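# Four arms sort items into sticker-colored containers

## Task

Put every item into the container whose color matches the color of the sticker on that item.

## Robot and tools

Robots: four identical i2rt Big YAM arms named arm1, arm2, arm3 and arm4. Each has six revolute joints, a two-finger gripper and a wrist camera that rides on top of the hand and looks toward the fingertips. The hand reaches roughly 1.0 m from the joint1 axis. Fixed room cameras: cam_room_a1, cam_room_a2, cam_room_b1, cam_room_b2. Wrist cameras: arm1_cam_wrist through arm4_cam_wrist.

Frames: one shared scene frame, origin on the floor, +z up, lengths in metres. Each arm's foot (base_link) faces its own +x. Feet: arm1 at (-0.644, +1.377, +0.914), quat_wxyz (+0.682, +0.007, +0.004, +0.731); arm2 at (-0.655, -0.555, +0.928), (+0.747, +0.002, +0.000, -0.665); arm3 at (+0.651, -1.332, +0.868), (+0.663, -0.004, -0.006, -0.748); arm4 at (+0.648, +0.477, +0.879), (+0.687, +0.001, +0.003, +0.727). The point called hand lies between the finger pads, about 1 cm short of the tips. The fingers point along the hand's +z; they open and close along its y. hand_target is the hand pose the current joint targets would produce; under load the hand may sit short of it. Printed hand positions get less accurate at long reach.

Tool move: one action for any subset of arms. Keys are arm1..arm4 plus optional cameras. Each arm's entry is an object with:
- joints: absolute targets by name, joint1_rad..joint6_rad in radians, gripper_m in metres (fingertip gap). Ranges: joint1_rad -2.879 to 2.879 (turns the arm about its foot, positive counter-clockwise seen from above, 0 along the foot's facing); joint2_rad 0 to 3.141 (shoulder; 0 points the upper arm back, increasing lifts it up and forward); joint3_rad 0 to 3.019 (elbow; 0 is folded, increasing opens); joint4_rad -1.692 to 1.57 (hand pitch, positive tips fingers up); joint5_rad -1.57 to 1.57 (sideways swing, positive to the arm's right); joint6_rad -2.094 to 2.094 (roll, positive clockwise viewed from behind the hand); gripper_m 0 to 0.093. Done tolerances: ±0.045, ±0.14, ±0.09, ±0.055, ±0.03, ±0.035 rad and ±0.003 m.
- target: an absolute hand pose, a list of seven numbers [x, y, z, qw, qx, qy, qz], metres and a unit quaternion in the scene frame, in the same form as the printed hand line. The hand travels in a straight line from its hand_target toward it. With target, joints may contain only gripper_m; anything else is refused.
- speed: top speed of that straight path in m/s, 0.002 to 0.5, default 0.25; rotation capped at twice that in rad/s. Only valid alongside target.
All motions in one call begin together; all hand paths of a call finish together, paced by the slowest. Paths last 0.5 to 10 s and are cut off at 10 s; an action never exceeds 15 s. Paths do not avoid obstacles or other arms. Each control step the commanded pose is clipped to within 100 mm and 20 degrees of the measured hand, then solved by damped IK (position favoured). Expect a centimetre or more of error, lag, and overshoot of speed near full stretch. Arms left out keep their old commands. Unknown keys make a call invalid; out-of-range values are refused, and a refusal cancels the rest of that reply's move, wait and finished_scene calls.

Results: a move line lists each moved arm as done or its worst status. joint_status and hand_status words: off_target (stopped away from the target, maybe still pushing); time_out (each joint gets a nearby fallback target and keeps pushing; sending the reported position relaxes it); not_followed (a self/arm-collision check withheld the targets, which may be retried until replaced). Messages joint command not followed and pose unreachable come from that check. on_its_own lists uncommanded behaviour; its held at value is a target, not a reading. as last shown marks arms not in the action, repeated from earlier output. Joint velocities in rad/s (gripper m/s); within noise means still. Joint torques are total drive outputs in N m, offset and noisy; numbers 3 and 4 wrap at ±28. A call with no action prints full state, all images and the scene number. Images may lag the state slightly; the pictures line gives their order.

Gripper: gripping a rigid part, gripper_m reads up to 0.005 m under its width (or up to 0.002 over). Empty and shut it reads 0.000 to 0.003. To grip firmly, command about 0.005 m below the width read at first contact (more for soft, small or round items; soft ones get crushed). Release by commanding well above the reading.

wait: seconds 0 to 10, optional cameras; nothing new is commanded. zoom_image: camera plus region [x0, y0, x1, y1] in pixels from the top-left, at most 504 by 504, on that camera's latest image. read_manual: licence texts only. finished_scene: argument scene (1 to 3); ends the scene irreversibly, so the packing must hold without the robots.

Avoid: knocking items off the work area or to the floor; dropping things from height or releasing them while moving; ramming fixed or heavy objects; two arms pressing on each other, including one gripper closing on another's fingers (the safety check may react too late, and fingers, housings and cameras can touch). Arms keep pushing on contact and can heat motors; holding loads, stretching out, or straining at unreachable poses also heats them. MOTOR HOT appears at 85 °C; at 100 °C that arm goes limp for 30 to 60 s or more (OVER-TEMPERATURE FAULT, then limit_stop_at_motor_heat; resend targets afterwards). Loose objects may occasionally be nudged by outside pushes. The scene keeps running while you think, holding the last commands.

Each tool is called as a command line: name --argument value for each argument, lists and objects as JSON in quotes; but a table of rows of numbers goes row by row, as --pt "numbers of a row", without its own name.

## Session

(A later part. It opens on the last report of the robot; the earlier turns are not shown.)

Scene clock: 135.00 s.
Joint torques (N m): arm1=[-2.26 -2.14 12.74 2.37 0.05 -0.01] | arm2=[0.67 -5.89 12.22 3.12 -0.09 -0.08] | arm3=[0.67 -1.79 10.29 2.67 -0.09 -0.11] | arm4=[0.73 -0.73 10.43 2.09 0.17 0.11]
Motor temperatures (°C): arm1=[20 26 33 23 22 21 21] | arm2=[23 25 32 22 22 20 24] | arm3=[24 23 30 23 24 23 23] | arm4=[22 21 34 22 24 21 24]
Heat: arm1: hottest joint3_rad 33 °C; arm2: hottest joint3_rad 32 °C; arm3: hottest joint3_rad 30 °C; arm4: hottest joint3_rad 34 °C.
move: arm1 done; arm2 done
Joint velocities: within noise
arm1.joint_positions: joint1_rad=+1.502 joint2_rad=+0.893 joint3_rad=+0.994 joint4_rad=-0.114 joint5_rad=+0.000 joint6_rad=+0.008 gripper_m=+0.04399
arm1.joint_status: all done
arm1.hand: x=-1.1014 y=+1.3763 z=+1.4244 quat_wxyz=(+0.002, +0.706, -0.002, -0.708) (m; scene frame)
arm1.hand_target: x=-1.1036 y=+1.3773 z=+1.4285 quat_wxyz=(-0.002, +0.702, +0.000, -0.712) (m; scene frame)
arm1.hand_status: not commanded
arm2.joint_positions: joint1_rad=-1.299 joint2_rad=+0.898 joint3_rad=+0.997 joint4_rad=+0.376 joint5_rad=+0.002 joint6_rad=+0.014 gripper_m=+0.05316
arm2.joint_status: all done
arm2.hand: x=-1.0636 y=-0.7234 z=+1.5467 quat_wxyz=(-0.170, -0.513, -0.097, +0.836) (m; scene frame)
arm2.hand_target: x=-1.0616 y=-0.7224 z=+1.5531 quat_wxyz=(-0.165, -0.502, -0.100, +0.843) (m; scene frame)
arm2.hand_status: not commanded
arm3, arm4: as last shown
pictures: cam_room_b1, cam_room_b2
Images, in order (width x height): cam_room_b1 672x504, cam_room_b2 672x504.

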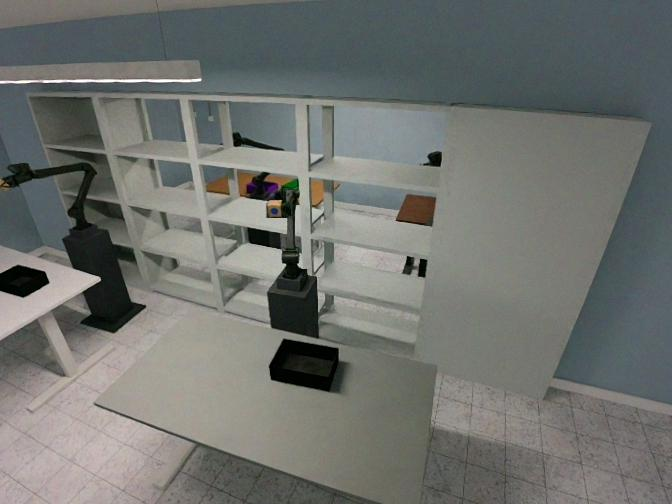

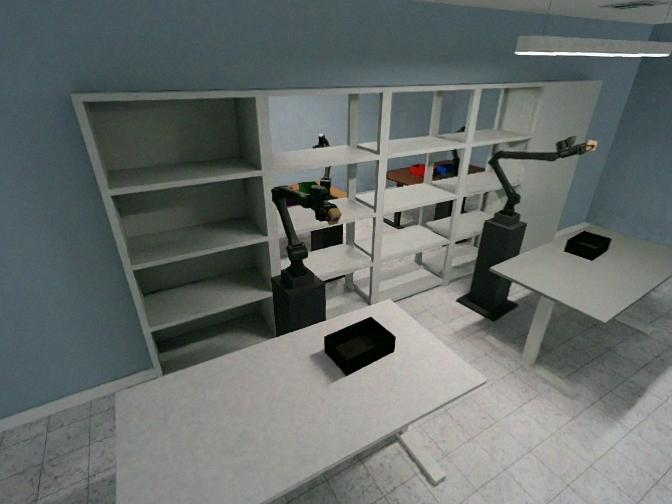

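move --arm1 '{"joints":{"joint1_rad":-2.28,"joint4_rad":-1.15}}' --arm2 '{"joints":{"joint1_rad":0.93,"joint4_rad":-1.15}}'

move --arm1 '{"target":[0.0,0.922,1.06,0.2454,0.3065,0.9160,-0.0821],"speed":0.25}' --arm2 '{"target":[0.0,-0.937,1.06,0.2485,0.2488,0.9333,-0.0662],"speed":0.25}' --cameras '["arm3_cam_wrist","arm4_cam_wrist","arm1_cam_wrist","arm2_cam_wrist"]'

Scene clock: 143.73 s.
Joint torques (N m): arm1=[-1.9 -2.2 12.08 0.79 -0.03 -0.08] | arm2=[0.91 -5.83 11.85 1.26 0.09 -0.04] | arm3=[0.73 -1.79 10.29 2.66 -0.09 -0.1] | arm4=[0.91 -0.91 10.37 2.32 0.19 0.14]
Motor temperatures (°C): arm1=[20 26 33 23 22 21 22] | arm2=[23 25 32 22 22 20 24] | arm3=[24 23 30 23 24 23 23] | arm4=[22 21 34 22 24 21 24]
Heat: arm1: hottest joint3_rad 33 °C; arm2: hottest joint3_rad 32 °C; arm3: hottest joint3_rad 30 °C; arm4: hottest joint3_rad 34 °C.
move: arm1 done; arm2 done
Joint velocities: within noise
arm1.joint_positions: joint1_rad=-2.276 joint2_rad=+0.907 joint3_rad=+0.993 joint4_rad=-1.142 joint5_rad=+0.002 joint6_rad=+0.005 gripper_m=+0.04397
arm1.joint_status: all done
arm1.hand: x=-0.3624 y=+1.1712 z=+1.1968 quat_wxyz=(-0.234, -0.305, -0.920, +0.081) (m; scene frame)
arm1.hand_target: x=-0.3643 y=+1.1712 z=+1.2015 quat_wxyz=(-0.237, -0.304, -0.919, +0.082) (m; scene frame)
arm1.hand_status: not commanded
arm2.joint_positions: joint1_rad=+0.929 joint2_rad=+0.902 joint3_rad=+0.997 joint4_rad=-1.138 joint5_rad=-0.002 joint6_rad=+0.012 gripper_m=+0.05315
arm2.joint_status: all done
arm2.hand: x=-0.3569 y=-0.7295 z=+1.2197 quat_wxyz=(-0.253, -0.256, -0.931, +0.064) (m; scene frame)
arm2.hand_target: x=-0.3588 y=-0.7283 z=+1.2205 quat_wxyz=(-0.249, -0.251, -0.933, +0.065) (m; scene frame)
arm2.hand_status: not commanded
arm3, arm4: as last shown
pictures: none

Scene clock: 146.43 s.
Joint torques (N m): arm1=[-0.67 -20.19 17.24 0.75 0.13 0.14] | arm2=[0.73 -22.12 16.68 1.17 0.11 -0.08] | arm3=[0.67 -1.9 10.28 2.66 -0.09 -0.1] | arm4=[0.73 -1.26 10.37 2.19 0.15 0.16]
Motor temperatures (°C): arm1=[20 26 33 23 22 21 22] | arm2=[23 25 32 22 22 20 24] | arm3=[24 23 30 23 24 23 23] | arm4=[22 21 34 22 24 21 24]
Heat: arm1: hottest joint3_rad 33 °C; arm2: hottest joint3_rad 32 °C; arm3: hottest joint3_rad 30 °C; arm4: hottest joint3_rad 34 °C.
move: arm1 off_target; arm2 off_target
Joint velocities: within noise
arm1.joint_positions: joint1_rad=-2.265 joint2_rad=+2.122 joint3_rad=+1.929 joint4_rad=-0.899 joint5_rad=+0.007 joint6_rad=+0.023 gripper_m=+0.04397
arm1.joint_status: not commanded
arm1.hand: x=-0.0211 y=+0.9266 z=+1.0270 quat_wxyz=(-0.218, -0.310, -0.922, +0.075) (m; scene frame)
arm1.hand_target: x=-0.0019 y=+0.9234 z=+1.0603 quat_wxyz=(-0.246, -0.306, -0.916, +0.082) (m; scene frame)
arm1.hand_status: off_target (0.039 m and 3.4 deg from the pose sent, 0.461 m and 1.4 deg at the start)
arm2.joint_positions: joint1_rad=+0.929 joint2_rad=+2.044 joint3_rad=+1.773 joint4_rad=-0.812 joint5_rad=-0.002 joint6_rad=+0.009 gripper_m=+0.05315
arm2.joint_status: not commanded
arm2.hand: x=-0.0160 y=-0.9263 z=+1.0432 quat_wxyz=(-0.234, -0.256, -0.936, +0.059) (m; scene frame)
arm2.hand_target: x=-0.0013 y=-0.9362 z=+1.0601 quat_wxyz=(-0.249, -0.249, -0.934, +0.067) (m; scene frame)
arm2.hand_status: off_target (0.026 m and 2.1 deg from the pose sent, 0.443 m and 1.1 deg at the start)
arm3.joint_positions: joint1_rad=-1.970 joint2_rad=+0.608 joint3_rad=+0.995 joint4_rad=-0.518 joint5_rad=+0.002 joint6_rad=+0.005 gripper_m=+0.09402
arm3.joint_status: not commanded
arm3.hand: x=+0.3474 y=-1.1502 z=+1.3787 quat_wxyz=(+0.164, -0.728, +0.200, +0.635) (m; scene frame)
arm3.hand_target: x=+0.3517 y=-1.1490 z=+1.3890 quat_wxyz=(+0.171, -0.717, +0.199, +0.646) (m; scene frame)
arm3.hand_status: not commanded
arm4.joint_positions: joint1_rad=+0.848 joint2_rad=+0.601 joint3_rad=+0.985 joint4_rad=-0.521 joint5_rad=-0.002 joint6_rad=-0.012 gripper_m=+0.09400
arm4.joint_status: not commanded
arm4.hand: x=+0.3771 y=+0.6942 z=+1.3897 quat_wxyz=(-0.216, +0.713, -0.243, -0.621) (m; scene frame)
arm4.hand_target: x=+0.3780 y=+0.6931 z=+1.4042 quat_wxyz=(-0.217, +0.700, -0.244, -0.636) (m; scene frame)
arm4.hand_status: not commanded
pictures: arm1_cam_wrist, arm2_cam_wrist, arm3_cam_wrist, arm4_cam_wrist
Images, in order (width x height): arm1_cam_wrist 672x504, arm2_cam_wrist 672x504, arm3_cam_wrist 672x504, arm4_cam_wrist 672x504.

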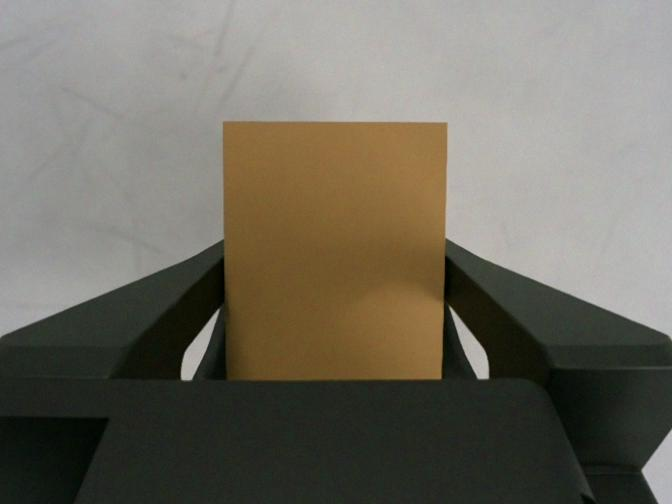

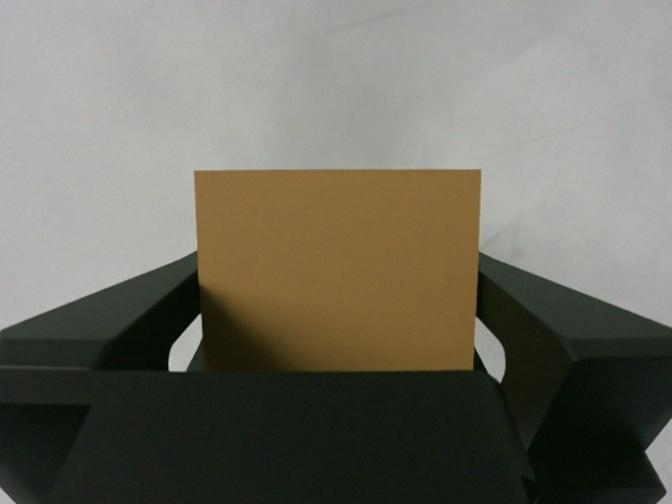

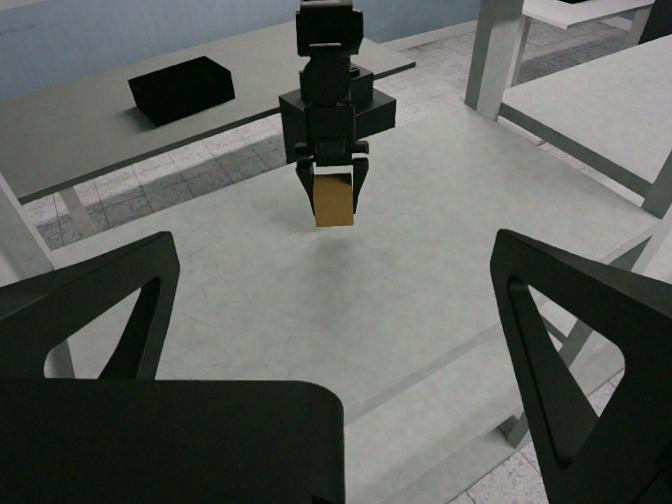

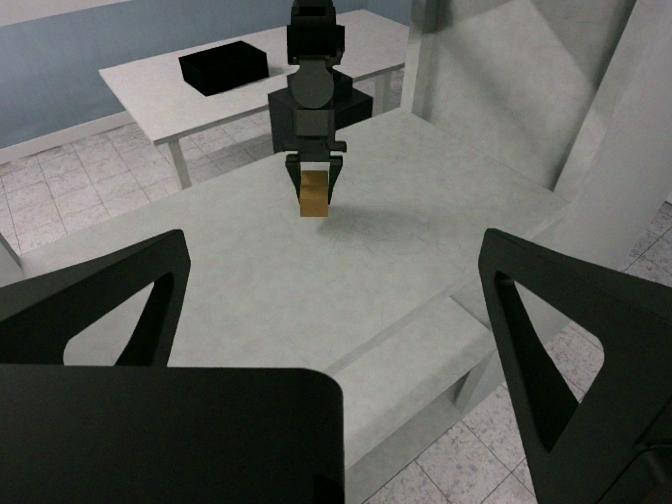

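move --arm1 '{"target":[-0.005,0.922,1.01,0.2454,0.3065,0.9160,-0.0821],"speed":0.08}' --arm2 '{"target":[0.0,-0.937,1.018,0.2485,0.2488,0.9333,-0.0662],"speed":0.08}'

move --arm1 '{"target":[-0.006,0.922,0.992,0.2454,0.3065,0.9160,-0.0821],"speed":0.05}' --arm2 '{"target":[-0.003,-0.935,1.0,0.2485,0.2488,0.9333,-0.0662],"speed":0.05}' --cameras '["arm3_cam_wrist","arm4_cam_wrist"]'

zoom_image --camera "arm3_cam_wrist" --region '[280, 160, 400, 260]'

zoom_image --camera "arm4_cam_wrist" --region '[260, 140, 380, 240]'

Scene clock: 153.60 s.
Joint torques (N m): arm1=[-1.26 -18.9 11.6 1.96 0.07 0.09] | arm2=[0.73 -21.48 12 2.59 0.1 -0.09] | arm3=[0.62 -1.9 10.29 2.63 -0.09 -0.09] | arm4=[1.32 -1.55 10.25 2.19 0.17 0.15]
Motor temperatures (°C): arm1=[20 26 35 23 22 21 22] | arm2=[23 25 34 22 22 20 24] | arm3=[24 23 30 23 24 23 23] | arm4=[22 21 34 22 24 21 24]
Heat: arm1: hottest joint3_rad 35 °C; arm2: hottest joint3_rad 34 °C; arm3: hottest joint3_rad 30 °C; arm4: hottest joint3_rad 34 °C.
move: arm1 done; arm2 off_target
Joint velocities: within noise
arm1.joint_positions: joint1_rad=-2.265 joint2_rad=+2.136 joint3_rad=+1.900 joint4_rad=-0.812 joint5_rad=+0.007 joint6_rad=+0.023 gripper_m=+0.04397
arm1.joint_status: not commanded
arm1.hand: x=-0.0128 y=+0.9205 z=+1.0130 quat_wxyz=(-0.239, -0.308, -0.917, +0.081) (m; scene frame)
arm1.hand_target: x=-0.0052 y=+0.9222 z=+1.0101 quat_wxyz=(-0.245, -0.307, -0.916, +0.082) (m; scene frame)
arm1.hand_status: done (0.009 m and 0.8 deg from the pose sent, 0.024 m and 3.4 deg at the start)
arm2.joint_positions: joint1_rad=+0.929 joint2_rad=+2.068 joint3_rad=+1.773 joint4_rad=-0.756 joint5_rad=-0.002 joint6_rad=+0.008 gripper_m=+0.05315
arm2.joint_status: not commanded
arm2.hand: x=-0.0058 y=-0.9322 z=+1.0328 quat_wxyz=(-0.249, -0.255, -0.932, +0.063) (m; scene frame)
arm2.hand_target: x=-0.0006 y=-0.9366 z=+1.0179 quat_wxyz=(-0.248, -0.249, -0.934, +0.066) (m; scene frame)
arm2.hand_status: off_target (0.017 m and 0.8 deg from the pose sent, 0.032 m and 2.1 deg at the start)
arm3, arm4: as last shown
pictures: none

Scene clock: 154.57 s.
Joint torques (N m): arm1=[-1.73 -18.2 11.25 1.85 0.04 0.11] | arm2=[0.79 -21.36 10.29 2.66 0.09 -0.07] | arm3=[0.62 -1.73 10.28 2.67 -0.09 -0.11] | arm4=[0.73 -0.56 10.36 2.14 0.18 0.17]
Motor temperatures (°C): arm1=[20 26 35 23 22 21 22] | arm2=[23 25 34 22 22 20 24] | arm3=[24 23 30 23 24 23 23] | arm4=[22 21 34 22 24 21 24]
Heat: arm1: hottest joint3_rad 35 °C; arm2: hottest joint3_rad 34 °C; arm3: hottest joint3_rad 30 °C; arm4: hottest joint3_rad 34 °C.
move: arm1 off_target; arm2 off_target
Joint velocities: within noise
arm1.joint_positions: joint1_rad=-2.265 joint2_rad=+2.140 joint3_rad=+1.876 joint4_rad=-0.769 joint5_rad=+0.007 joint6_rad=+0.023 gripper_m=+0.04397
arm1.joint_status: not commanded
arm1.hand: x=-0.0116 y=+0.9196 z=+1.0036 quat_wxyz=(-0.246, -0.308, -0.915, +0.084) (m; scene frame)
arm1.hand_target: x=-0.0063 y=+0.9222 z=+0.9920 quat_wxyz=(-0.245, -0.306, -0.916, +0.082) (m; scene frame)
arm1.hand_status: off_target (0.013 m and 0.2 deg from the pose sent, 0.022 m and 0.8 deg at the start)
arm2.joint_positions: joint1_rad=+0.929 joint2_rad=+2.072 joint3_rad=+1.754 joint4_rad=-0.711 joint5_rad=-0.002 joint6_rad=+0.008 gripper_m=+0.05315
arm2.joint_status: not commanded
arm2.hand: x=-0.0030 y=-0.9338 z=+1.0259 quat_wxyz=(-0.259, -0.254, -0.929, +0.066) (m; scene frame)
arm2.hand_target: x=-0.0038 y=-0.9345 z=+1.0003 quat_wxyz=(-0.248, -0.249, -0.934, +0.066) (m; scene frame)
arm2.hand_status: off_target (0.026 m and 1.4 deg from the pose sent, 0.033 m and 0.8 deg at the start)
arm3, arm4: as last shown
pictures: arm3_cam_wrist, arm4_cam_wrist
Images, in order (width x height): arm3_cam_wrist 672x504, arm4_cam_wrist 672x504.

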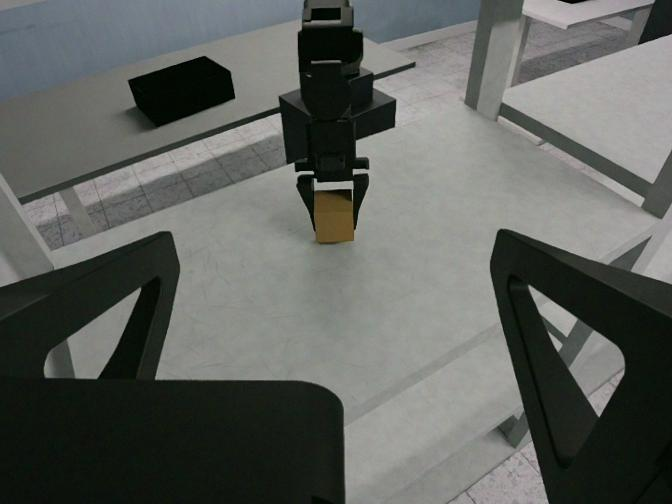

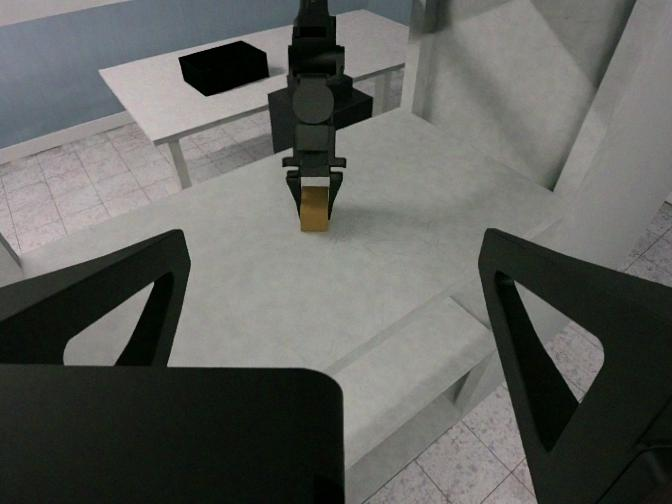

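Scaled by 4.200.

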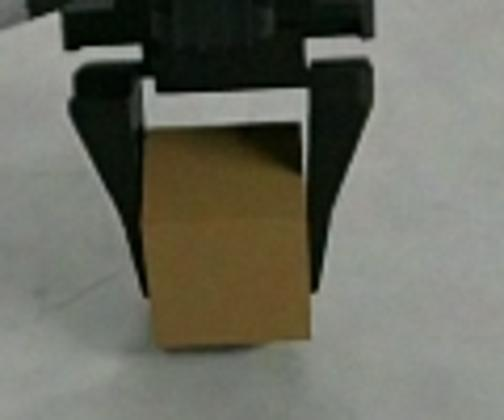

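Scaled by 4.200.

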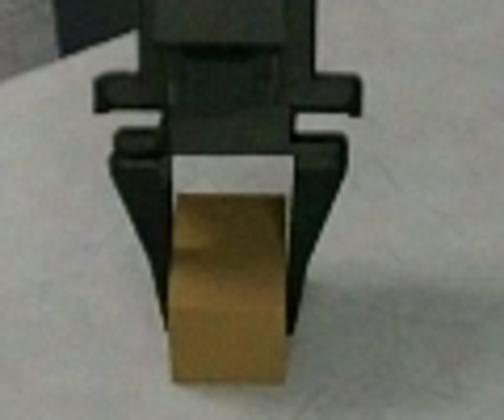

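move --arm1 '{"target":[-0.008,0.922,0.983,0.2454,0.3065,0.9160,-0.0821],"speed":0.05}' --arm2 '{"target":[-0.006,-0.932,0.988,0.2485,0.2488,0.9333,-0.0662],"speed":0.05}' --cameras '["arm3_cam_wrist","arm4_cam_wrist"]'

zoom_image --camera "arm3_cam_wrist" --region '[280, 160, 400, 260]'

Scene clock: 158.80 s.
Joint torques (N m): arm1=[-1.67 -18.55 9.98 1.92 0.05 0.08] | arm2=[0.91 -20.95 10.13 2.63 0.13 -0.06] | arm3=[0.73 -1.9 10.26 2.66 -0.07 -0.11] | arm4=[0.85 -1.03 10.3 2.17 0.15 0.16]
Motor temperatures (°C): arm1=[20 26 35 23 22 21 22] | arm2=[23 25 34 22 22 20 24] | arm3=[24 23 30 23 24 23 23] | arm4=[22 21 34 22 24 21 24]
Heat: arm1: hottest joint3_rad 35 °C; arm2: hottest joint3_rad 34 °C; arm3: hottest joint3_rad 30 °C; arm4: hottest joint3_rad 34 °C.
move: arm1 off_target; arm2 off_target
Joint velocities: within noise
arm1.joint_positions: joint1_rad=-2.265 joint2_rad=+2.140 joint3_rad=+1.868 joint4_rad=-0.748 joint5_rad=+0.007 joint6_rad=+0.023 gripper_m=+0.04397
arm1.joint_status: not commanded
arm1.hand: x=-0.0103 y=+0.9186 z=+1.0020 quat_wxyz=(-0.251, -0.307, -0.914, +0.085) (m; scene frame)
arm1.hand_target: x=-0.0084 y=+0.9223 z=+0.9832 quat_wxyz=(-0.245, -0.306, -0.916, +0.082) (m; scene frame)
arm1.hand_status: off_target (0.019 m and 0.8 deg from the pose sent, 0.021 m and 0.2 deg at the start)
arm2.joint_positions: joint1_rad=+0.929 joint2_rad=+2.073 joint3_rad=+1.724 joint4_rad=-0.679 joint5_rad=-0.002 joint6_rad=+0.008 gripper_m=+0.05315
arm2.joint_status: not commanded
arm2.hand: x=-0.0058 y=-0.9321 z=+1.0150 quat_wxyz=(-0.260, -0.254, -0.929, +0.066) (m; scene frame)
arm2.hand_target: x=-0.0069 y=-0.9315 z=+0.9884 quat_wxyz=(-0.248, -0.249, -0.934, +0.066) (m; scene frame)
arm2.hand_status: off_target (0.027 m and 1.5 deg from the pose sent, 0.038 m and 1.4 deg at the start)
arm3, arm4: as last shown
pictures: arm3_cam_wrist, arm4_cam_wrist
Images, in order (width x height): arm3_cam_wrist 672x504, arm4_cam_wrist 672x504.

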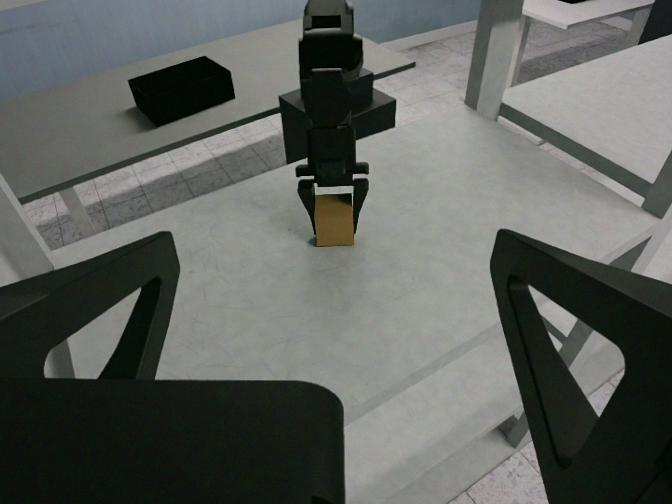

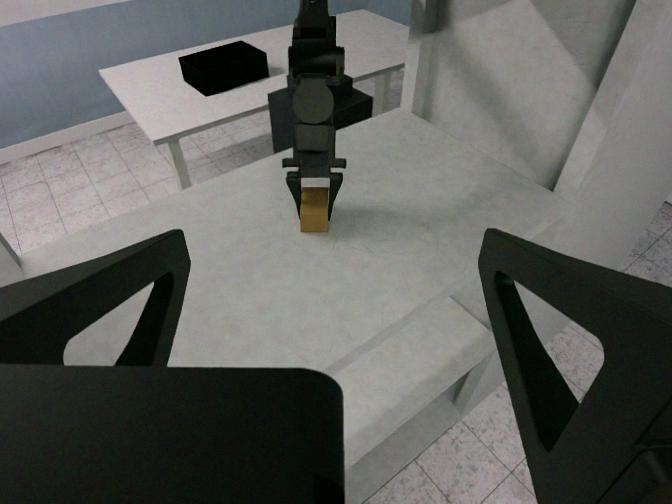

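Scaled by 4.200.

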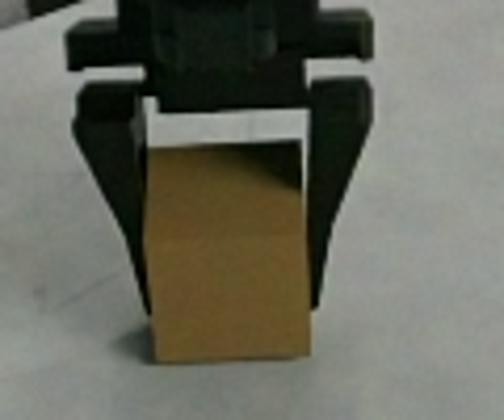

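move --arm1 '{"joints":{"gripper_m":0.08}}' --arm2 '{"target":[-0.006,-0.932,0.978,0.2485,0.2488,0.9333,-0.0662],"speed":0.05}'

move --arm1 '{"target":[-0.09,0.983,1.11,0.2454,0.3065,0.9160,-0.0821],"speed":0.25}' --arm2 '{"joints":{"gripper_m":0.088}}' --cameras '["arm2_cam_wrist"]'

move --arm1 '{"joints":{"joint2_rad":0.9,"joint3_rad":1.0,"joint4_rad":-1.0}}' --arm2 '{"target":[-0.09,-0.885,1.11,0.2485,0.2488,0.9333,-0.0662],"speed":0.25}' --arm4 '{"target":[0.36,0.70,1.12,0.1085,-0.8911,0.2982,0.3243]}' --arm3 '{"target":[0.34,-1.145,1.12,0.0885,-0.9064,0.2429,0.3304]}' --cameras '["arm2_cam_wrist"]'

Scene clock: 166.10 s.
Joint torques (N m): arm1=[-1.26 -17.67 10.15 1.7 -0.07 0.07] | arm2=[0.85 -20.31 9.65 2.66 0.11 -0.07] | arm3=[0.44 -1.73 10.22 2.65 -0.08 -0.1] | arm4=[1.26 -1.14 10.17 2.19 0.15 0.19]
Motor temperatures (°C): arm1=[20 27 35 23 22 21 22] | arm2=[23 25 34 22 22 20 24] | arm3=[24 23 30 23 24 23 23] | arm4=[22 21 34 22 24 21 24]
Heat: arm1: hottest joint3_rad 35 °C; arm2: hottest joint3_rad 34 °C; arm3: hottest joint3_rad 30 °C; arm4: hottest joint3_rad 34 °C.
move: arm1 done; arm2 off_target
Joint velocities: within noise
arm1.joint_positions: joint1_rad=-2.267 joint2_rad=+2.140 joint3_rad=+1.868 joint4_rad=-0.742 joint5_rad=+0.009 joint6_rad=+0.025 gripper_m=+0.07997
arm1.joint_status: all done
arm1.hand: x=-0.0103 y=+0.9163 z=+1.0027 quat_wxyz=(-0.254, -0.309, -0.913, +0.087) (m; scene frame)
arm1.hand_target: x=-0.0084 y=+0.9222 z=+0.9831 quat_wxyz=(-0.245, -0.307, -0.916, +0.082) (m; scene frame)
arm1.hand_status: not commanded
arm2.joint_positions: joint1_rad=+0.929 joint2_rad=+2.073 joint3_rad=+1.717 joint4_rad=-0.657 joint5_rad=-0.002 joint6_rad=+0.008 gripper_m=+0.05315
arm2.joint_status: not commanded
arm2.hand: x=-0.0039 y=-0.9332 z=+1.0145 quat_wxyz=(-0.267, -0.254, -0.927, +0.068) (m; scene frame)
arm2.hand_target: x=-0.0073 y=-0.9312 z=+0.9788 quat_wxyz=(-0.249, -0.249, -0.934, +0.066) (m; scene frame)
arm2.hand_status: off_target (0.037 m and 2.3 deg from the pose sent, 0.037 m and 1.5 deg at the start)
arm3, arm4: as last shown
pictures: none

Scene clock: 167.53 s.
Joint torques (N m): arm1=[-1.2 -14.74 11.41 0.98 0.04 0.01] | arm2=[0.79 -20.54 9.63 2.55 0.11 -0.06] | arm3=[0.62 -1.85 10.25 2.65 -0.09 -0.1] | arm4=[0.73 -0.79 10.32 2.18 0.15 0.17]
Motor temperatures (°C): arm1=[20 27 35 23 22 21 22] | arm2=[23 25 34 22 22 20 24] | arm3=[24 23 30 23 24 23 23] | arm4=[22 21 34 22 24 21 24]
Heat: arm1: hottest joint3_rad 35 °C; arm2: hottest joint3_rad 34 °C; arm3: hottest joint3_rad 30 °C; arm4: hottest joint3_rad 34 °C.
move: arm1 done; arm2 done
Joint velocities: within noise
arm1.joint_positions: joint1_rad=-2.266 joint2_rad=+1.789 joint3_rad=+1.625 joint4_rad=-0.853 joint5_rad=+0.008 joint6_rad=+0.028 gripper_m=+0.07997
arm1.joint_status: not commanded
arm1.hand: x=-0.0930 y=+0.9778 z=+1.1161 quat_wxyz=(-0.252, -0.310, -0.913, +0.086) (m; scene frame)
arm1.hand_target: x=-0.0900 y=+0.9830 z=+1.1102 quat_wxyz=(-0.246, -0.307, -0.916, +0.082) (m; scene frame)
arm1.hand_status: done (0.009 m and 1.1 deg from the pose sent, 0.149 m and 1.2 deg at the start)
arm2.joint_positions: joint1_rad=+0.929 joint2_rad=+2.076 joint3_rad=+1.717 joint4_rad=-0.656 joint5_rad=-0.002 joint6_rad=+0.008 gripper_m=+0.08792
arm2.joint_status: all done
arm2.hand: x=-0.0037 y=-0.9333 z=+1.0125 quat_wxyz=(-0.266, -0.254, -0.927, +0.068) (m; scene frame)
arm2.hand_target: x=-0.0073 y=-0.9311 z=+0.9789 quat_wxyz=(-0.249, -0.249, -0.934, +0.066) (m; scene frame)
arm2.hand_status: not commanded
arm3, arm4: as last shown
pictures: arm2_cam_wrist
Images, in order (width x height): arm2_cam_wrist 672x504.

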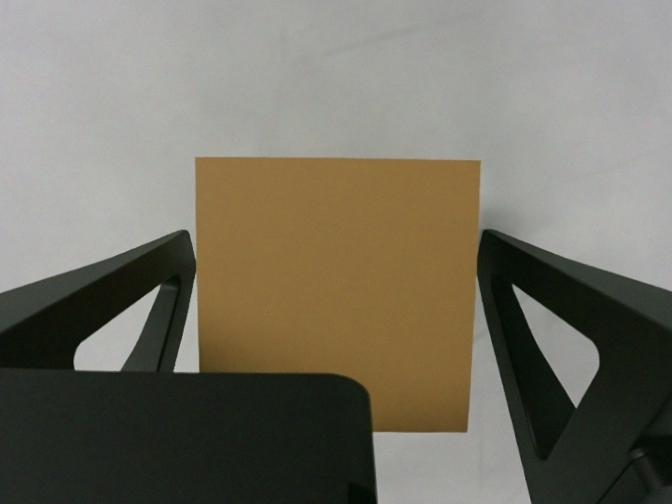

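Scene clock: 169.80 s.
Joint torques (N m): arm1=[-0.67 -2.26 11.7 1.22 0.01 0.01] | arm2=[0.67 -20.31 10.03 1.26 0.04 -0.02] | arm3=[0.62 -4.42 9.74 1.06 0.11 -0.13] | arm4=[1.9 -4.48 9.74 0.58 0.12 0.06]
Motor temperatures (°C): arm1=[20 27 35 23 22 21 22] | arm2=[23 26 34 22 22 20 24] | arm3=[24 23 30 23 24 23 23] | arm4=[22 21 35 22 24 21 24]
Heat: arm1: hottest joint3_rad 35 °C; arm2: hottest joint3_rad 34 °C; arm3: hottest joint3_rad 30 °C; arm4: hottest joint3_rad 35 °C.
move: arm1 done; arm2 done; arm3 done; arm4 done
Joint velocities: within noise
arm1.joint_positions: joint1_rad=-2.266 joint2_rad=+0.900 joint3_rad=+0.999 joint4_rad=-0.994 joint5_rad=+0.008 joint6_rad=+0.028 gripper_m=+0.07997
arm1.joint_status: all done
arm1.hand: x=-0.3365 y=+1.1551 z=+1.2223 quat_wxyz=(-0.308, -0.305, -0.895, +0.103) (m; scene frame)
arm1.hand_target: x=-0.3352 y=+1.1583 z=+1.2217 quat_wxyz=(-0.306, -0.300, -0.898, +0.101) (m; scene frame)
arm1.hand_status: not commanded
arm2.joint_positions: joint1_rad=+0.929 joint2_rad=+1.767 joint3_rad=+1.533 joint4_rad=-0.793 joint5_rad=-0.001 joint6_rad=+0.003 gripper_m=+0.08793
arm2.joint_status: not commanded
arm2.hand: x=-0.0826 y=-0.8883 z=+1.1159 quat_wxyz=(-0.260, -0.252, -0.930, +0.067) (m; scene frame)
arm2.hand_target: x=-0.0898 y=-0.8850 z=+1.1101 quat_wxyz=(-0.249, -0.249, -0.934, +0.066) (m; scene frame)
arm2.hand_status: done (0.010 m and 1.4 deg from the pose sent, 0.139 m and 2.2 deg at the start)
arm3.joint_positions: joint1_rad=-1.970 joint2_rad=+0.834 joint3_rad=+0.803 joint4_rad=-0.825 joint5_rad=+0.003 joint6_rad=-0.004 gripper_m=+0.09402
arm3.joint_status: not commanded
arm3.hand: x=+0.3368 y=-1.1475 z=+1.1220 quat_wxyz=(+0.086, -0.907, +0.242, +0.335) (m; scene frame)
arm3.hand_target: x=+0.3400 y=-1.1451 z=+1.1200 quat_wxyz=(+0.089, -0.908, +0.243, +0.331) (m; scene frame)
arm3.hand_status: done (0.004 m and 0.6 deg from the pose sent, 0.259 m and 42.0 deg at the start)
arm4.joint_positions: joint1_rad=+0.852 joint2_rad=+0.852 joint3_rad=+0.771 joint4_rad=-0.785 joint5_rad=-0.002 joint6_rad=-0.012 gripper_m=+0.09400
arm4.joint_status: not commanded
arm4.hand: x=+0.3614 y=+0.7025 z=+1.1199 quat_wxyz=(-0.111, +0.889, -0.300, -0.327) (m; scene frame)
arm4.hand_target: x=+0.3600 y=+0.7001 z=+1.1200 quat_wxyz=(-0.109, +0.891, -0.298, -0.324) (m; scene frame)
arm4.hand_status: done (0.003 m and 0.6 deg from the pose sent, 0.270 m and 42.3 deg at the start)
pictures: arm2_cam_wrist
Images, in order (width x height): arm2_cam_wrist 672x504.

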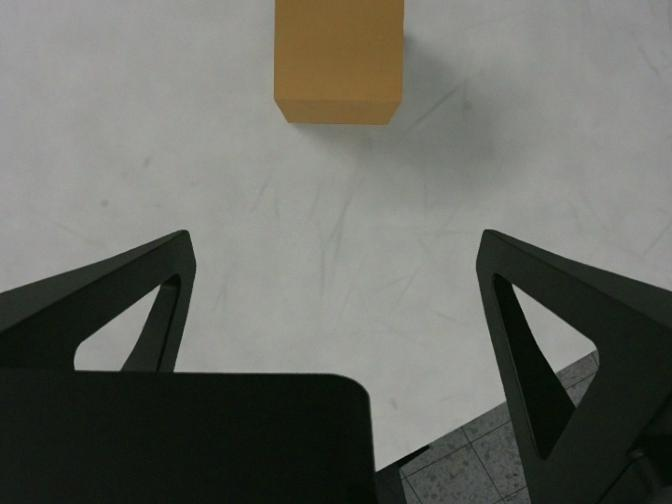

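move --arm2 '{"joints":{"joint2_rad":0.9,"joint3_rad":1.0,"joint4_rad":-1.0}}' --arm3 '{"target":[0.005,-0.955,1.10,0.0914,-0.9055,0.2511,0.3296],"speed":0.22}' --arm4 '{"target":[-0.0115,0.9345,1.055,0.1099,-0.8898,0.302,0.3238],"speed":0.22}' --cameras '["arm3_cam_wrist","arm4_cam_wrist"]'

Scene clock: 181.73 s.
Joint torques (N m): arm1=[-1.2 -2.61 11.78 1.14 0.05 0.04] | arm2=[0.79 -5.01 10.69 1.69 0.03 -0.03] | arm3=[1.61 -21.19 14.46 0.88 0.12 0.03] | arm4=[1.44 -23.88 13.05 0.68 0.23 0.17]
Motor temperatures (°C): arm1=[20 26 34 23 22 21 22] | arm2=[23 26 33 22 22 20 23] | arm3=[24 23 31 23 24 23 23] | arm4=[22 22 36 22 24 21 24]
Heat: arm1: hottest joint3_rad 34 °C; arm2: hottest joint3_rad 33 °C; arm3: hottest joint3_rad 31 °C; arm4: hottest joint3_rad 36 °C.
move: arm2 done; arm3 off_target; arm4 off_target
Joint velocities: within noise
arm1: as last shown
arm2.joint_positions: joint1_rad=+0.929 joint2_rad=+0.892 joint3_rad=+1.013 joint4_rad=-0.991 joint5_rad=-0.001 joint6_rad=+0.003 gripper_m=+0.08793
arm2.joint_status: all done
arm2.hand: x=-0.3306 y=-0.7452 z=+1.2528 quat_wxyz=(-0.332, -0.246, -0.906, +0.087) (m; scene frame)
arm2.hand_target: x=-0.3327 y=-0.7445 z=+1.2413 quat_wxyz=(-0.318, -0.243, -0.912, +0.085) (m; scene frame)
arm2.hand_status: not commanded
arm3.joint_positions: joint1_rad=-1.970 joint2_rad=+1.875 joint3_rad=+1.717 joint4_rad=-0.745 joint5_rad=+0.020 joint6_rad=+0.002 gripper_m=+0.09402
arm3.joint_status: not commanded
arm3.hand: x=+0.0182 y=-0.9622 z=+1.0782 quat_wxyz=(+0.087, -0.913, +0.249, +0.312) (m; scene frame)
arm3.hand_target: x=+0.0062 y=-0.9558 z=+1.1001 quat_wxyz=(+0.091, -0.905, +0.251, +0.330) (m; scene frame)
arm3.hand_status: off_target (0.026 m and 2.2 deg from the pose sent, 0.384 m and 1.4 deg at the start)
arm4.joint_positions: joint1_rad=+0.912 joint2_rad=+2.059 joint3_rad=+1.858 joint4_rad=-0.695 joint5_rad=+0.038 joint6_rad=+0.028 gripper_m=+0.09400
arm4.joint_status: not commanded
arm4.hand: x=+0.0031 y=+0.9307 z=+1.0436 quat_wxyz=(-0.109, +0.894, -0.299, -0.314) (m; scene frame)
arm4.hand_target: x=-0.0107 y=+0.9339 z=+1.0550 quat_wxyz=(-0.110, +0.890, -0.302, -0.324) (m; scene frame)
arm4.hand_status: off_target (0.019 m and 1.3 deg from the pose sent, 0.444 m and 0.5 deg at the start)
pictures: arm3_cam_wrist, arm4_cam_wrist
Images, in order (width x height): arm3_cam_wrist 672x504, arm4_cam_wrist 672x504.

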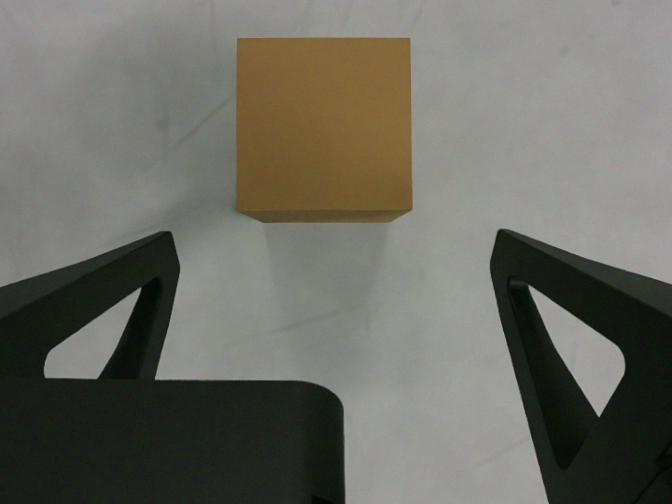

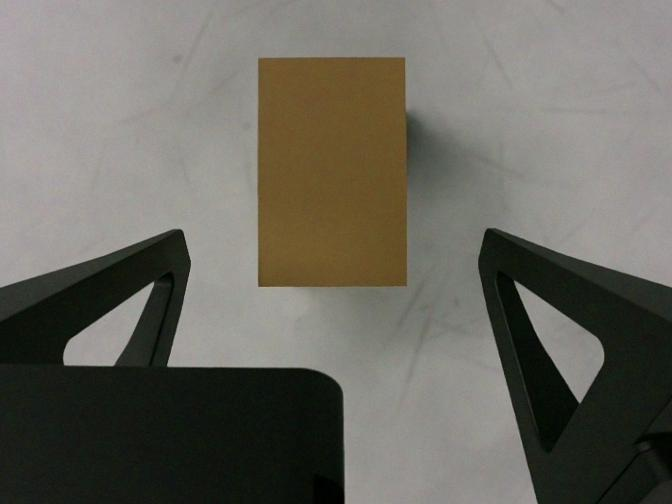

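move --arm3 '{"target":[-0.0367,-0.935,1.03,0.0914,-0.9055,0.2511,0.3296],"speed":0.1}' --arm4 '{"target":[-0.034,0.950,0.998,0.1099,-0.8898,0.302,0.3238],"speed":0.1}' --cameras '["arm3_cam_wrist","arm4_cam_wrist"]'

Scene clock: 192.10 s.
Joint torques (N m): arm1=[-1.14 -2.37 11.74 1.09 0.02 0.05] | arm2=[0.62 -5.07 10.67 1.72 0.03 -0.02] | arm3=[1.85 -21.77 13.79 1.76 0.11 0] | arm4=[0.56 -22.12 12.25 1.52 0.15 0.17]
Motor temperatures (°C): arm1=[20 25 34 23 22 21 22] | arm2=[23 26 32 22 22 20 23] | arm3=[24 23 33 23 24 23 23] | arm4=[22 22 40 22 24 21 24]
Heat: arm1: hottest joint3_rad 34 °C; arm2: hottest joint3_rad 32 °C; arm3: hottest joint3_rad 33 °C; arm4: hottest joint3_rad 40 °C.
move: arm3 off_target; arm4 off_target
Joint velocities: within noise
arm1, arm2: as last shown
arm3.joint_positions: joint1_rad=-1.970 joint2_rad=+2.021 joint3_rad=+1.793 joint4_rad=-0.671 joint5_rad=+0.023 joint6_rad=+0.008 gripper_m=+0.09400
arm3.joint_status: not commanded
arm3.hand: x=-0.0191 y=-0.9410 z=+1.0228 quat_wxyz=(+0.088, -0.911, +0.252, +0.314) (m; scene frame)
arm3.hand_target: x=-0.0357 y=-0.9357 z=+1.0302 quat_wxyz=(+0.091, -0.905, +0.251, +0.330) (m; scene frame)
arm3.hand_status: off_target (0.020 m and 2.0 deg from the pose sent, 0.078 m and 2.2 deg at the start)
arm4.joint_positions: joint1_rad=+0.918 joint2_rad=+2.144 joint3_rad=+1.910 joint4_rad=-0.651 joint5_rad=+0.041 joint6_rad=+0.028 gripper_m=+0.09400
arm4.joint_status: not commanded
arm4.hand: x=-0.0198 y=+0.9408 z=+1.0125 quat_wxyz=(-0.111, +0.893, -0.297, -0.319) (m; scene frame)
arm4.hand_target: x=-0.0326 y=+0.9491 z=+0.9979 quat_wxyz=(-0.110, +0.890, -0.302, -0.324) (m; scene frame)
arm4.hand_status: off_target (0.022 m and 0.9 deg from the pose sent, 0.062 m and 1.3 deg at the start)
pictures: arm3_cam_wrist, arm4_cam_wrist
Images, in order (width x height): arm3_cam_wrist 672x504, arm4_cam_wrist 672x504.

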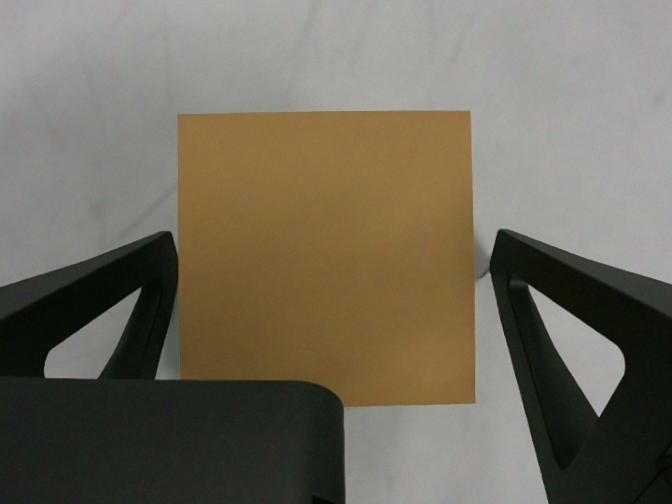

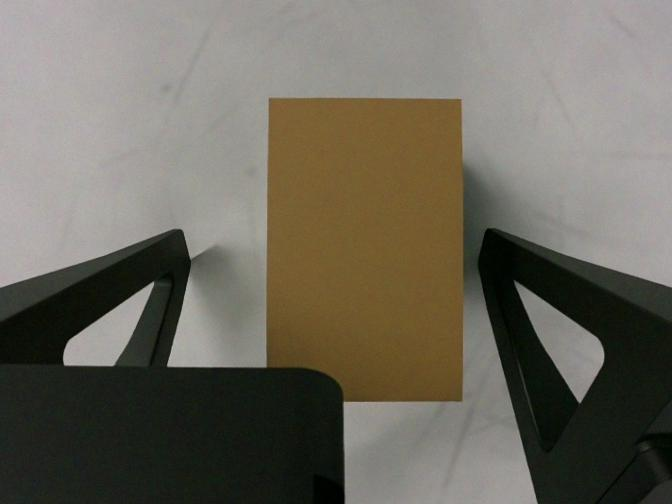

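move --arm3 '{"joints":{"gripper_m":0.05}}' --arm4 '{"target":[-0.034,0.960,0.998,0.1099,-0.8898,0.302,0.3238],"speed":0.08}'

move --arm3 '{"target":[0.01,-0.957,1.08,0.0914,-0.9055,0.2511,0.3296],"speed":0.15}' --arm4 '{"joints":{"gripper_m":0.037}}' --cameras '["arm3_cam_wrist","arm4_cam_wrist"]'

Scene clock: 201.90 s.
Joint torques (N m): arm1=[-0.97 -2.2 11.7 1.1 0 0.05] | arm2=[0.67 -5.01 10.7 1.69 0.03 -0.03] | arm3=[1.96 -21.54 13.75 1.73 0.12 0] | arm4=[0.15 -22.48 12.52 1.18 -0.1 0.06]
Motor temperatures (°C): arm1=[20 25 34 23 22 21 21] | arm2=[23 25 32 22 22 20 23] | arm3=[24 23 32 23 24 23 23] | arm4=[22 23 39 22 24 21 24]
Heat: arm1: hottest joint3_rad 34 °C; arm2: hottest joint3_rad 32 °C; arm3: hottest joint3_rad 32 °C; arm4: hottest joint3_rad 39 °C.
move: arm3 off_target; arm4 off_target
Joint velocities: within noise
arm1, arm2: as last shown
arm3.joint_positions: joint1_rad=-1.970 joint2_rad=+2.021 joint3_rad=+1.793 joint4_rad=-0.671 joint5_rad=+0.023 joint6_rad=+0.009 gripper_m=+0.05318
arm3.joint_status: gripper_m off_target (ended at +0.05321, target +0.05000)
arm3.hand: x=-0.0191 y=-0.9410 z=+1.0228 quat_wxyz=(+0.088, -0.911, +0.252, +0.314) (m; scene frame)
arm3.hand_target: x=-0.0357 y=-0.9358 z=+1.0303 quat_wxyz=(+0.091, -0.905, +0.251, +0.330) (m; scene frame)
arm3.hand_status: not commanded
arm4.joint_positions: joint1_rad=+0.916 joint2_rad=+2.161 joint3_rad=+1.937 joint4_rad=-0.649 joint5_rad=+0.039 joint6_rad=+0.028 gripper_m=+0.09400
arm4.joint_status: not commanded
arm4.hand: x=-0.0257 y=+0.9460 z=+1.0130 quat_wxyz=(-0.112, +0.891, -0.297, -0.324) (m; scene frame)
arm4.hand_target: x=-0.0327 y=+0.9592 z=+0.9982 quat_wxyz=(-0.110, +0.890, -0.302, -0.324) (m; scene frame)
arm4.hand_status: off_target (0.022 m and 0.7 deg from the pose sent, 0.028 m and 0.9 deg at the start)
pictures: none

Scene clock: 203.13 s.
Joint torques (N m): arm1=[-0.97 -2.43 11.67 1.1 -0.01 0.01] | arm2=[0.67 -5.07 10.71 1.69 0.03 -0.03] | arm3=[1.44 -22.59 9.58 1.11 0 -0.05] | arm4=[1.2 -22.77 12.37 1.17 -0.01 0.1]
Motor temperatures (°C): arm1=[20 25 33 23 22 21 21] | arm2=[23 25 32 22 22 20 23] | arm3=[24 24 32 23 24 23 23] | arm4=[22 23 39 22 24 21 24]
Heat: arm1: hottest joint3_rad 33 °C; arm2: hottest joint3_rad 32 °C; arm3: hottest joint3_rad 32 °C; arm4: hottest joint3_rad 39 °C.
move: arm3 done; arm4 off_target
Joint velocities: within noise
arm1, arm2: as last shown
arm3.joint_positions: joint1_rad=-1.970 joint2_rad=+1.886 joint3_rad=+1.721 joint4_rad=-0.695 joint5_rad=+0.023 joint6_rad=+0.009 gripper_m=+0.05318
arm3.joint_status: not commanded
arm3.hand: x=+0.0087 y=-0.9562 z=+1.0802 quat_wxyz=(+0.092, -0.905, +0.251, +0.331) (m; scene frame)
arm3.hand_target: x=+0.0099 y=-0.9571 z=+1.0801 quat_wxyz=(+0.091, -0.905, +0.251, +0.330) (m; scene frame)
arm3.hand_status: done (0.002 m and 0.2 deg from the pose sent, 0.066 m and 2.0 deg at the start)
arm4.joint_positions: joint1_rad=+0.906 joint2_rad=+2.163 joint3_rad=+1.940 joint4_rad=-0.649 joint5_rad=+0.038 joint6_rad=+0.028 gripper_m=+0.04439
arm4.joint_status: gripper_m off_target (ended at +0.04443, target +0.03700)
arm4.hand: x=-0.0217 y=+0.9528 z=+1.0127 quat_wxyz=(-0.112, +0.890, -0.301, -0.324) (m; scene frame)
arm4.hand_target: x=-0.0326 y=+0.9592 z=+0.9980 quat_wxyz=(-0.110, +0.890, -0.302, -0.324) (m; scene frame)
arm4.hand_status: not commanded
pictures: arm3_cam_wrist, arm4_cam_wrist
Images, in order (width x height): arm3_cam_wrist 672x504, arm4_cam_wrist 672x504.

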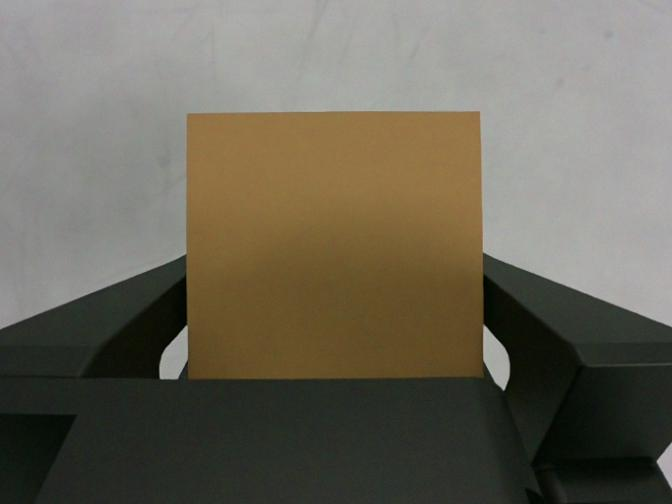

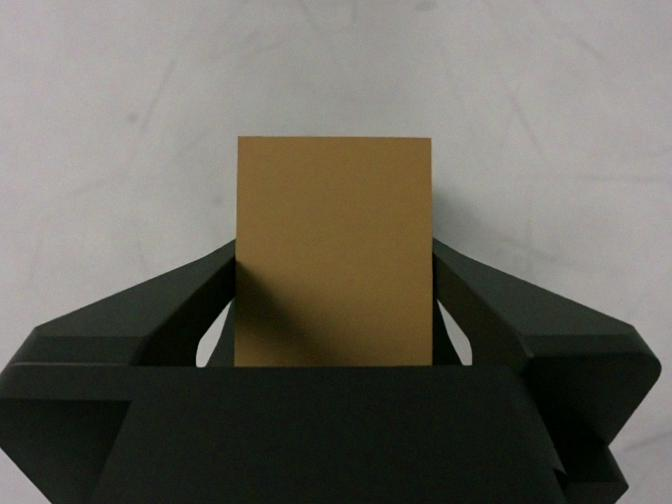

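move --arm3 '{"target":[0.34,-1.145,1.14,0.0885,-0.9064,0.2429,0.3304],"speed":0.3}' --arm4 '{"target":[0.0,0.935,1.07,0.1099,-0.8898,0.302,0.3238],"speed":0.12}'

move --arm3 '{"joints":{"joint1_rad":1.0,"joint2_rad":0.95,"joint3_rad":1.0,"joint4_rad":-1.0,"joint5_rad":0,"joint6_rad":0}}' --arm4 '{"target":[0.38,0.68,1.15,0.1085,-0.8911,0.2982,0.3243],"speed":0.3}' --cameras '["arm3_cam_wrist"]'

Scene clock: 211.73 s.
Joint torques (N m): arm1=[-1.14 -2.73 11.71 1.2 0.04 0.01] | arm2=[0.73 -5.07 10.7 1.72 0.04 -0.03] | arm3=[0.73 -3.78 9.59 1.13 -0.09 -0.12] | arm4=[1.14 -27.46 9.28 0.66 0.05 0.08]
Motor temperatures (°C): arm1=[20 25 33 23 21 21 21] | arm2=[23 25 32 22 22 20 23] | arm3=[24 24 32 23 24 23 24] | arm4=[22 25 39 22 24 21 25]
Heat: arm1: hottest joint3_rad 33 °C; arm2: hottest joint3_rad 32 °C; arm3: hottest joint3_rad 32 °C; arm4: hottest joint3_rad 39 °C.
move: arm3 done; arm4 off_target
Joint velocities: within noise
arm1, arm2: as last shown
arm3.joint_positions: joint1_rad=-1.970 joint2_rad=+0.827 joint3_rad=+0.856 joint4_rad=-0.878 joint5_rad=+0.008 joint6_rad=-0.003 gripper_m=+0.05318
arm3.joint_status: not commanded
arm3.hand: x=+0.3381 y=-1.1468 z=+1.1448 quat_wxyz=(+0.089, -0.905, +0.243, +0.338) (m; scene frame)
arm3.hand_target: x=+0.3400 y=-1.1451 z=+1.1401 quat_wxyz=(+0.089, -0.908, +0.243, +0.331) (m; scene frame)
arm3.hand_status: done (0.006 m and 0.9 deg from the pose sent, 0.386 m and 1.0 deg at the start)
arm4.joint_positions: joint1_rad=+0.906 joint2_rad=+2.069 joint3_rad=+1.904 joint4_rad=-0.719 joint5_rad=+0.038 joint6_rad=+0.028 gripper_m=+0.04439
arm4.joint_status: not commanded
arm4.hand: x=-0.0009 y=+0.9386 z=+1.0562 quat_wxyz=(-0.111, +0.892, -0.301, -0.319) (m; scene frame)
arm4.hand_target: x=+0.0000 y=+0.9352 z=+1.0700 quat_wxyz=(-0.110, +0.890, -0.302, -0.324) (m; scene frame)
arm4.hand_status: off_target (0.014 m and 0.6 deg from the pose sent, 0.064 m and 0.3 deg at the start)
pictures: none

Scene clock: 214.07 s.
Joint torques (N m): arm1=[-2.08 -2.32 11.73 1.22 0 0.01] | arm2=[0.79 -5.13 10.69 1.69 0.03 -0.02] | arm3=[1.73 -7.06 14.32 0.85 0.13 -0.01] | arm4=[0.44 -2.55 9.51 0.59 -0.04 -0.13]
Motor temperatures (°C): arm1=[20 25 33 23 21 21 21] | arm2=[23 25 32 22 22 20 23] | arm3=[24 24 32 23 24 23 24] | arm4=[22 25 38 22 24 21 25]
Heat: arm1: hottest joint3_rad 33 °C; arm2: hottest joint3_rad 32 °C; arm3: hottest joint3_rad 32 °C; arm4: hottest joint3_rad 38 °C.
move: arm3 done; arm4 done
Joint velocities: within noise
arm1, arm2: as last shown
arm3.joint_positions: joint1_rad=+0.992 joint2_rad=+0.963 joint3_rad=+0.946 joint4_rad=-0.994 joint5_rad=-0.002 joint6_rad=-0.003 gripper_m=+0.05317
arm3.joint_status: all done
arm3.hand: x=+0.9374 y=-1.5692 z=+1.1346 quat_wxyz=(-0.262, -0.326, -0.903, +0.100) (m; scene frame)
arm3.hand_target: x=+0.9448 y=-1.5719 z=+1.1666 quat_wxyz=(-0.290, -0.321, -0.895, +0.110) (m; scene frame)
arm3.hand_status: not commanded
arm4.joint_positions: joint1_rad=+0.885 joint2_rad=+0.754 joint3_rad=+0.812 joint4_rad=-0.913 joint5_rad=+0.014 joint6_rad=+0.017 gripper_m=+0.04439
arm4.joint_status: not commanded
arm4.hand: x=+0.3789 y=+0.6785 z=+1.1538 quat_wxyz=(-0.109, +0.887, -0.301, -0.333) (m; scene frame)
arm4.hand_target: x=+0.3801 y=+0.6800 z=+1.1500 quat_wxyz=(-0.109, +0.891, -0.298, -0.324) (m; scene frame)
arm4.hand_status: done (0.004 m and 1.2 deg from the pose sent, 0.470 m and 0.8 deg at the start)
pictures: arm3_cam_wrist
Images, in order (width x height): arm3_cam_wrist 672x504.

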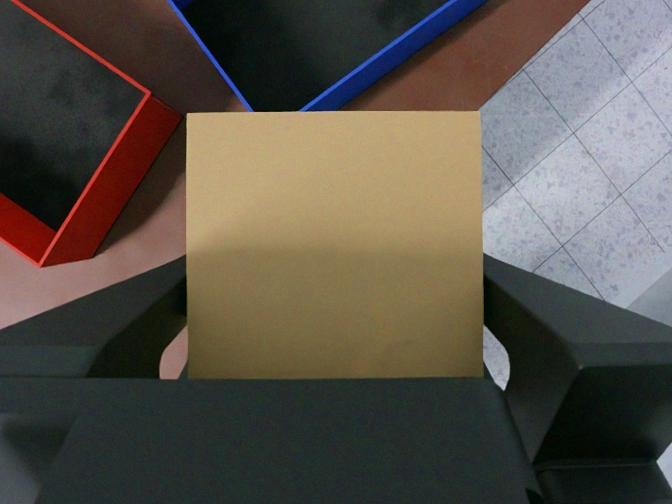

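move --arm3 '{"target":[1.17,-1.745,0.87,0.2913,0.3174,0.8964,-0.1031],"speed":0.25}' --arm4 '{"joints":{"joint1_rad":-1.114,"joint2_rad":0.9,"joint3_rad":1.0,"joint4_rad":-1.0,"joint5_rad":0,"joint6_rad":0}}' --cameras '["arm3_cam_wrist","arm4_cam_wrist","cam_room_a1"]'

Scene clock: 223.67 s.
Joint torques (N m): arm1=[-0.85 -2.32 11.73 1.16 -0.02 0.09] | arm2=[0.73 -5.13 10.7 1.69 0.04 -0.02] | arm3=[2.14 -20.19 10.92 1.8 -0.05 0.03] | arm4=[0.85 -6.36 12.42 0.65 0.04 -0.07]
Motor temperatures (°C): arm1=[20 25 33 23 21 21 21] | arm2=[23 25 32 22 22 20 23] | arm3=[24 24 32 23 24 23 24] | arm4=[22 24 38 22 24 21 25]
Heat: arm1: hottest joint3_rad 33 °C; arm2: hottest joint3_rad 32 °C; arm3: hottest joint3_rad 32 °C; arm4: hottest joint3_rad 38 °C.
move: arm3 off_target; arm4 done
Joint velocities: within noise
arm1, arm2: as last shown
arm3.joint_positions: joint1_rad=+1.004 joint2_rad=+1.978 joint3_rad=+1.201 joint4_rad=-0.242 joint5_rad=-0.002 joint6_rad=+0.005 gripper_m=+0.05317
arm3.joint_status: not commanded
arm3.hand: x=+1.1427 y=-1.7358 z=+0.8459 quat_wxyz=(-0.260, -0.325, -0.904, +0.096) (m; scene frame)
arm3.hand_target: x=+1.1687 y=-1.7438 z=+0.8708 quat_wxyz=(-0.291, -0.318, -0.896, +0.103) (m; scene frame)
arm3.hand_status: off_target (0.038 m and 3.9 deg from the pose sent, 0.394 m and 3.5 deg at the start)
arm4.joint_positions: joint1_rad=-1.114 joint2_rad=+0.911 joint3_rad=+0.956 joint4_rad=-0.991 joint5_rad=+0.001 joint6_rad=+0.011 gripper_m=+0.04438
arm4.joint_status: all done
arm4.hand: x=+0.9719 y=+0.6593 z=+1.1645 quat_wxyz=(-0.295, +0.236, -0.923, -0.078) (m; scene frame)
arm4.hand_target: x=+0.9753 y=+0.6616 z=+1.1901 quat_wxyz=(-0.316, +0.240, -0.914, -0.083) (m; scene frame)
arm4.hand_status: not commanded
pictures: arm3_cam_wrist, arm4_cam_wrist, cam_room_a1
Images, in order (width x height): arm3_cam_wrist 672x504, arm4_cam_wrist 672x504, cam_room_a1 672x504.

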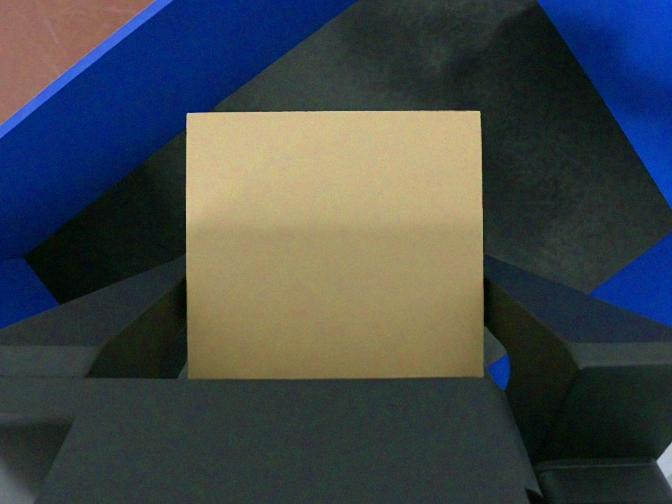

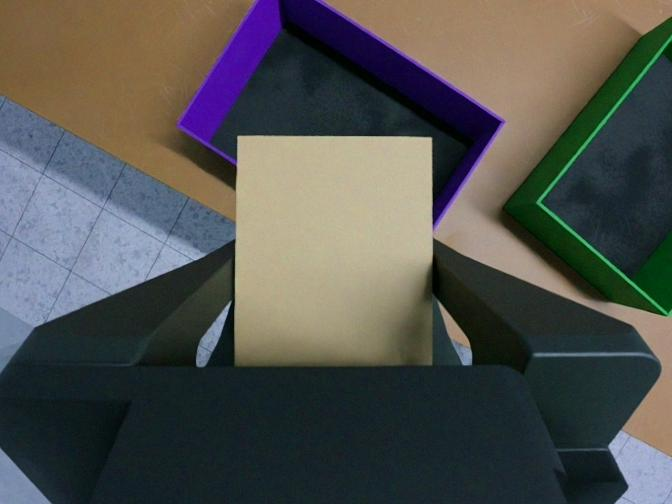

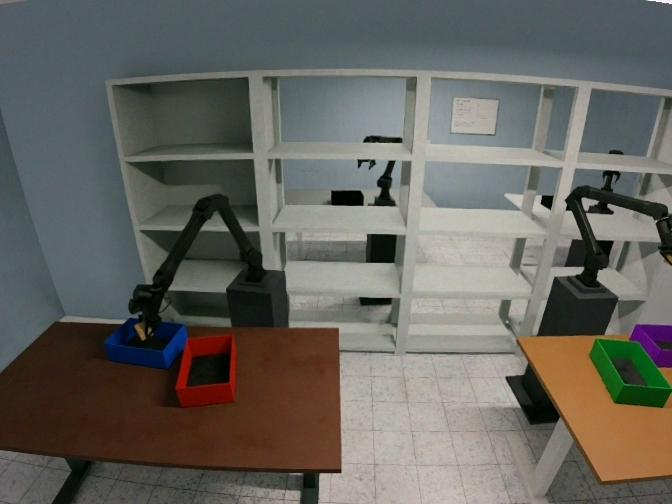

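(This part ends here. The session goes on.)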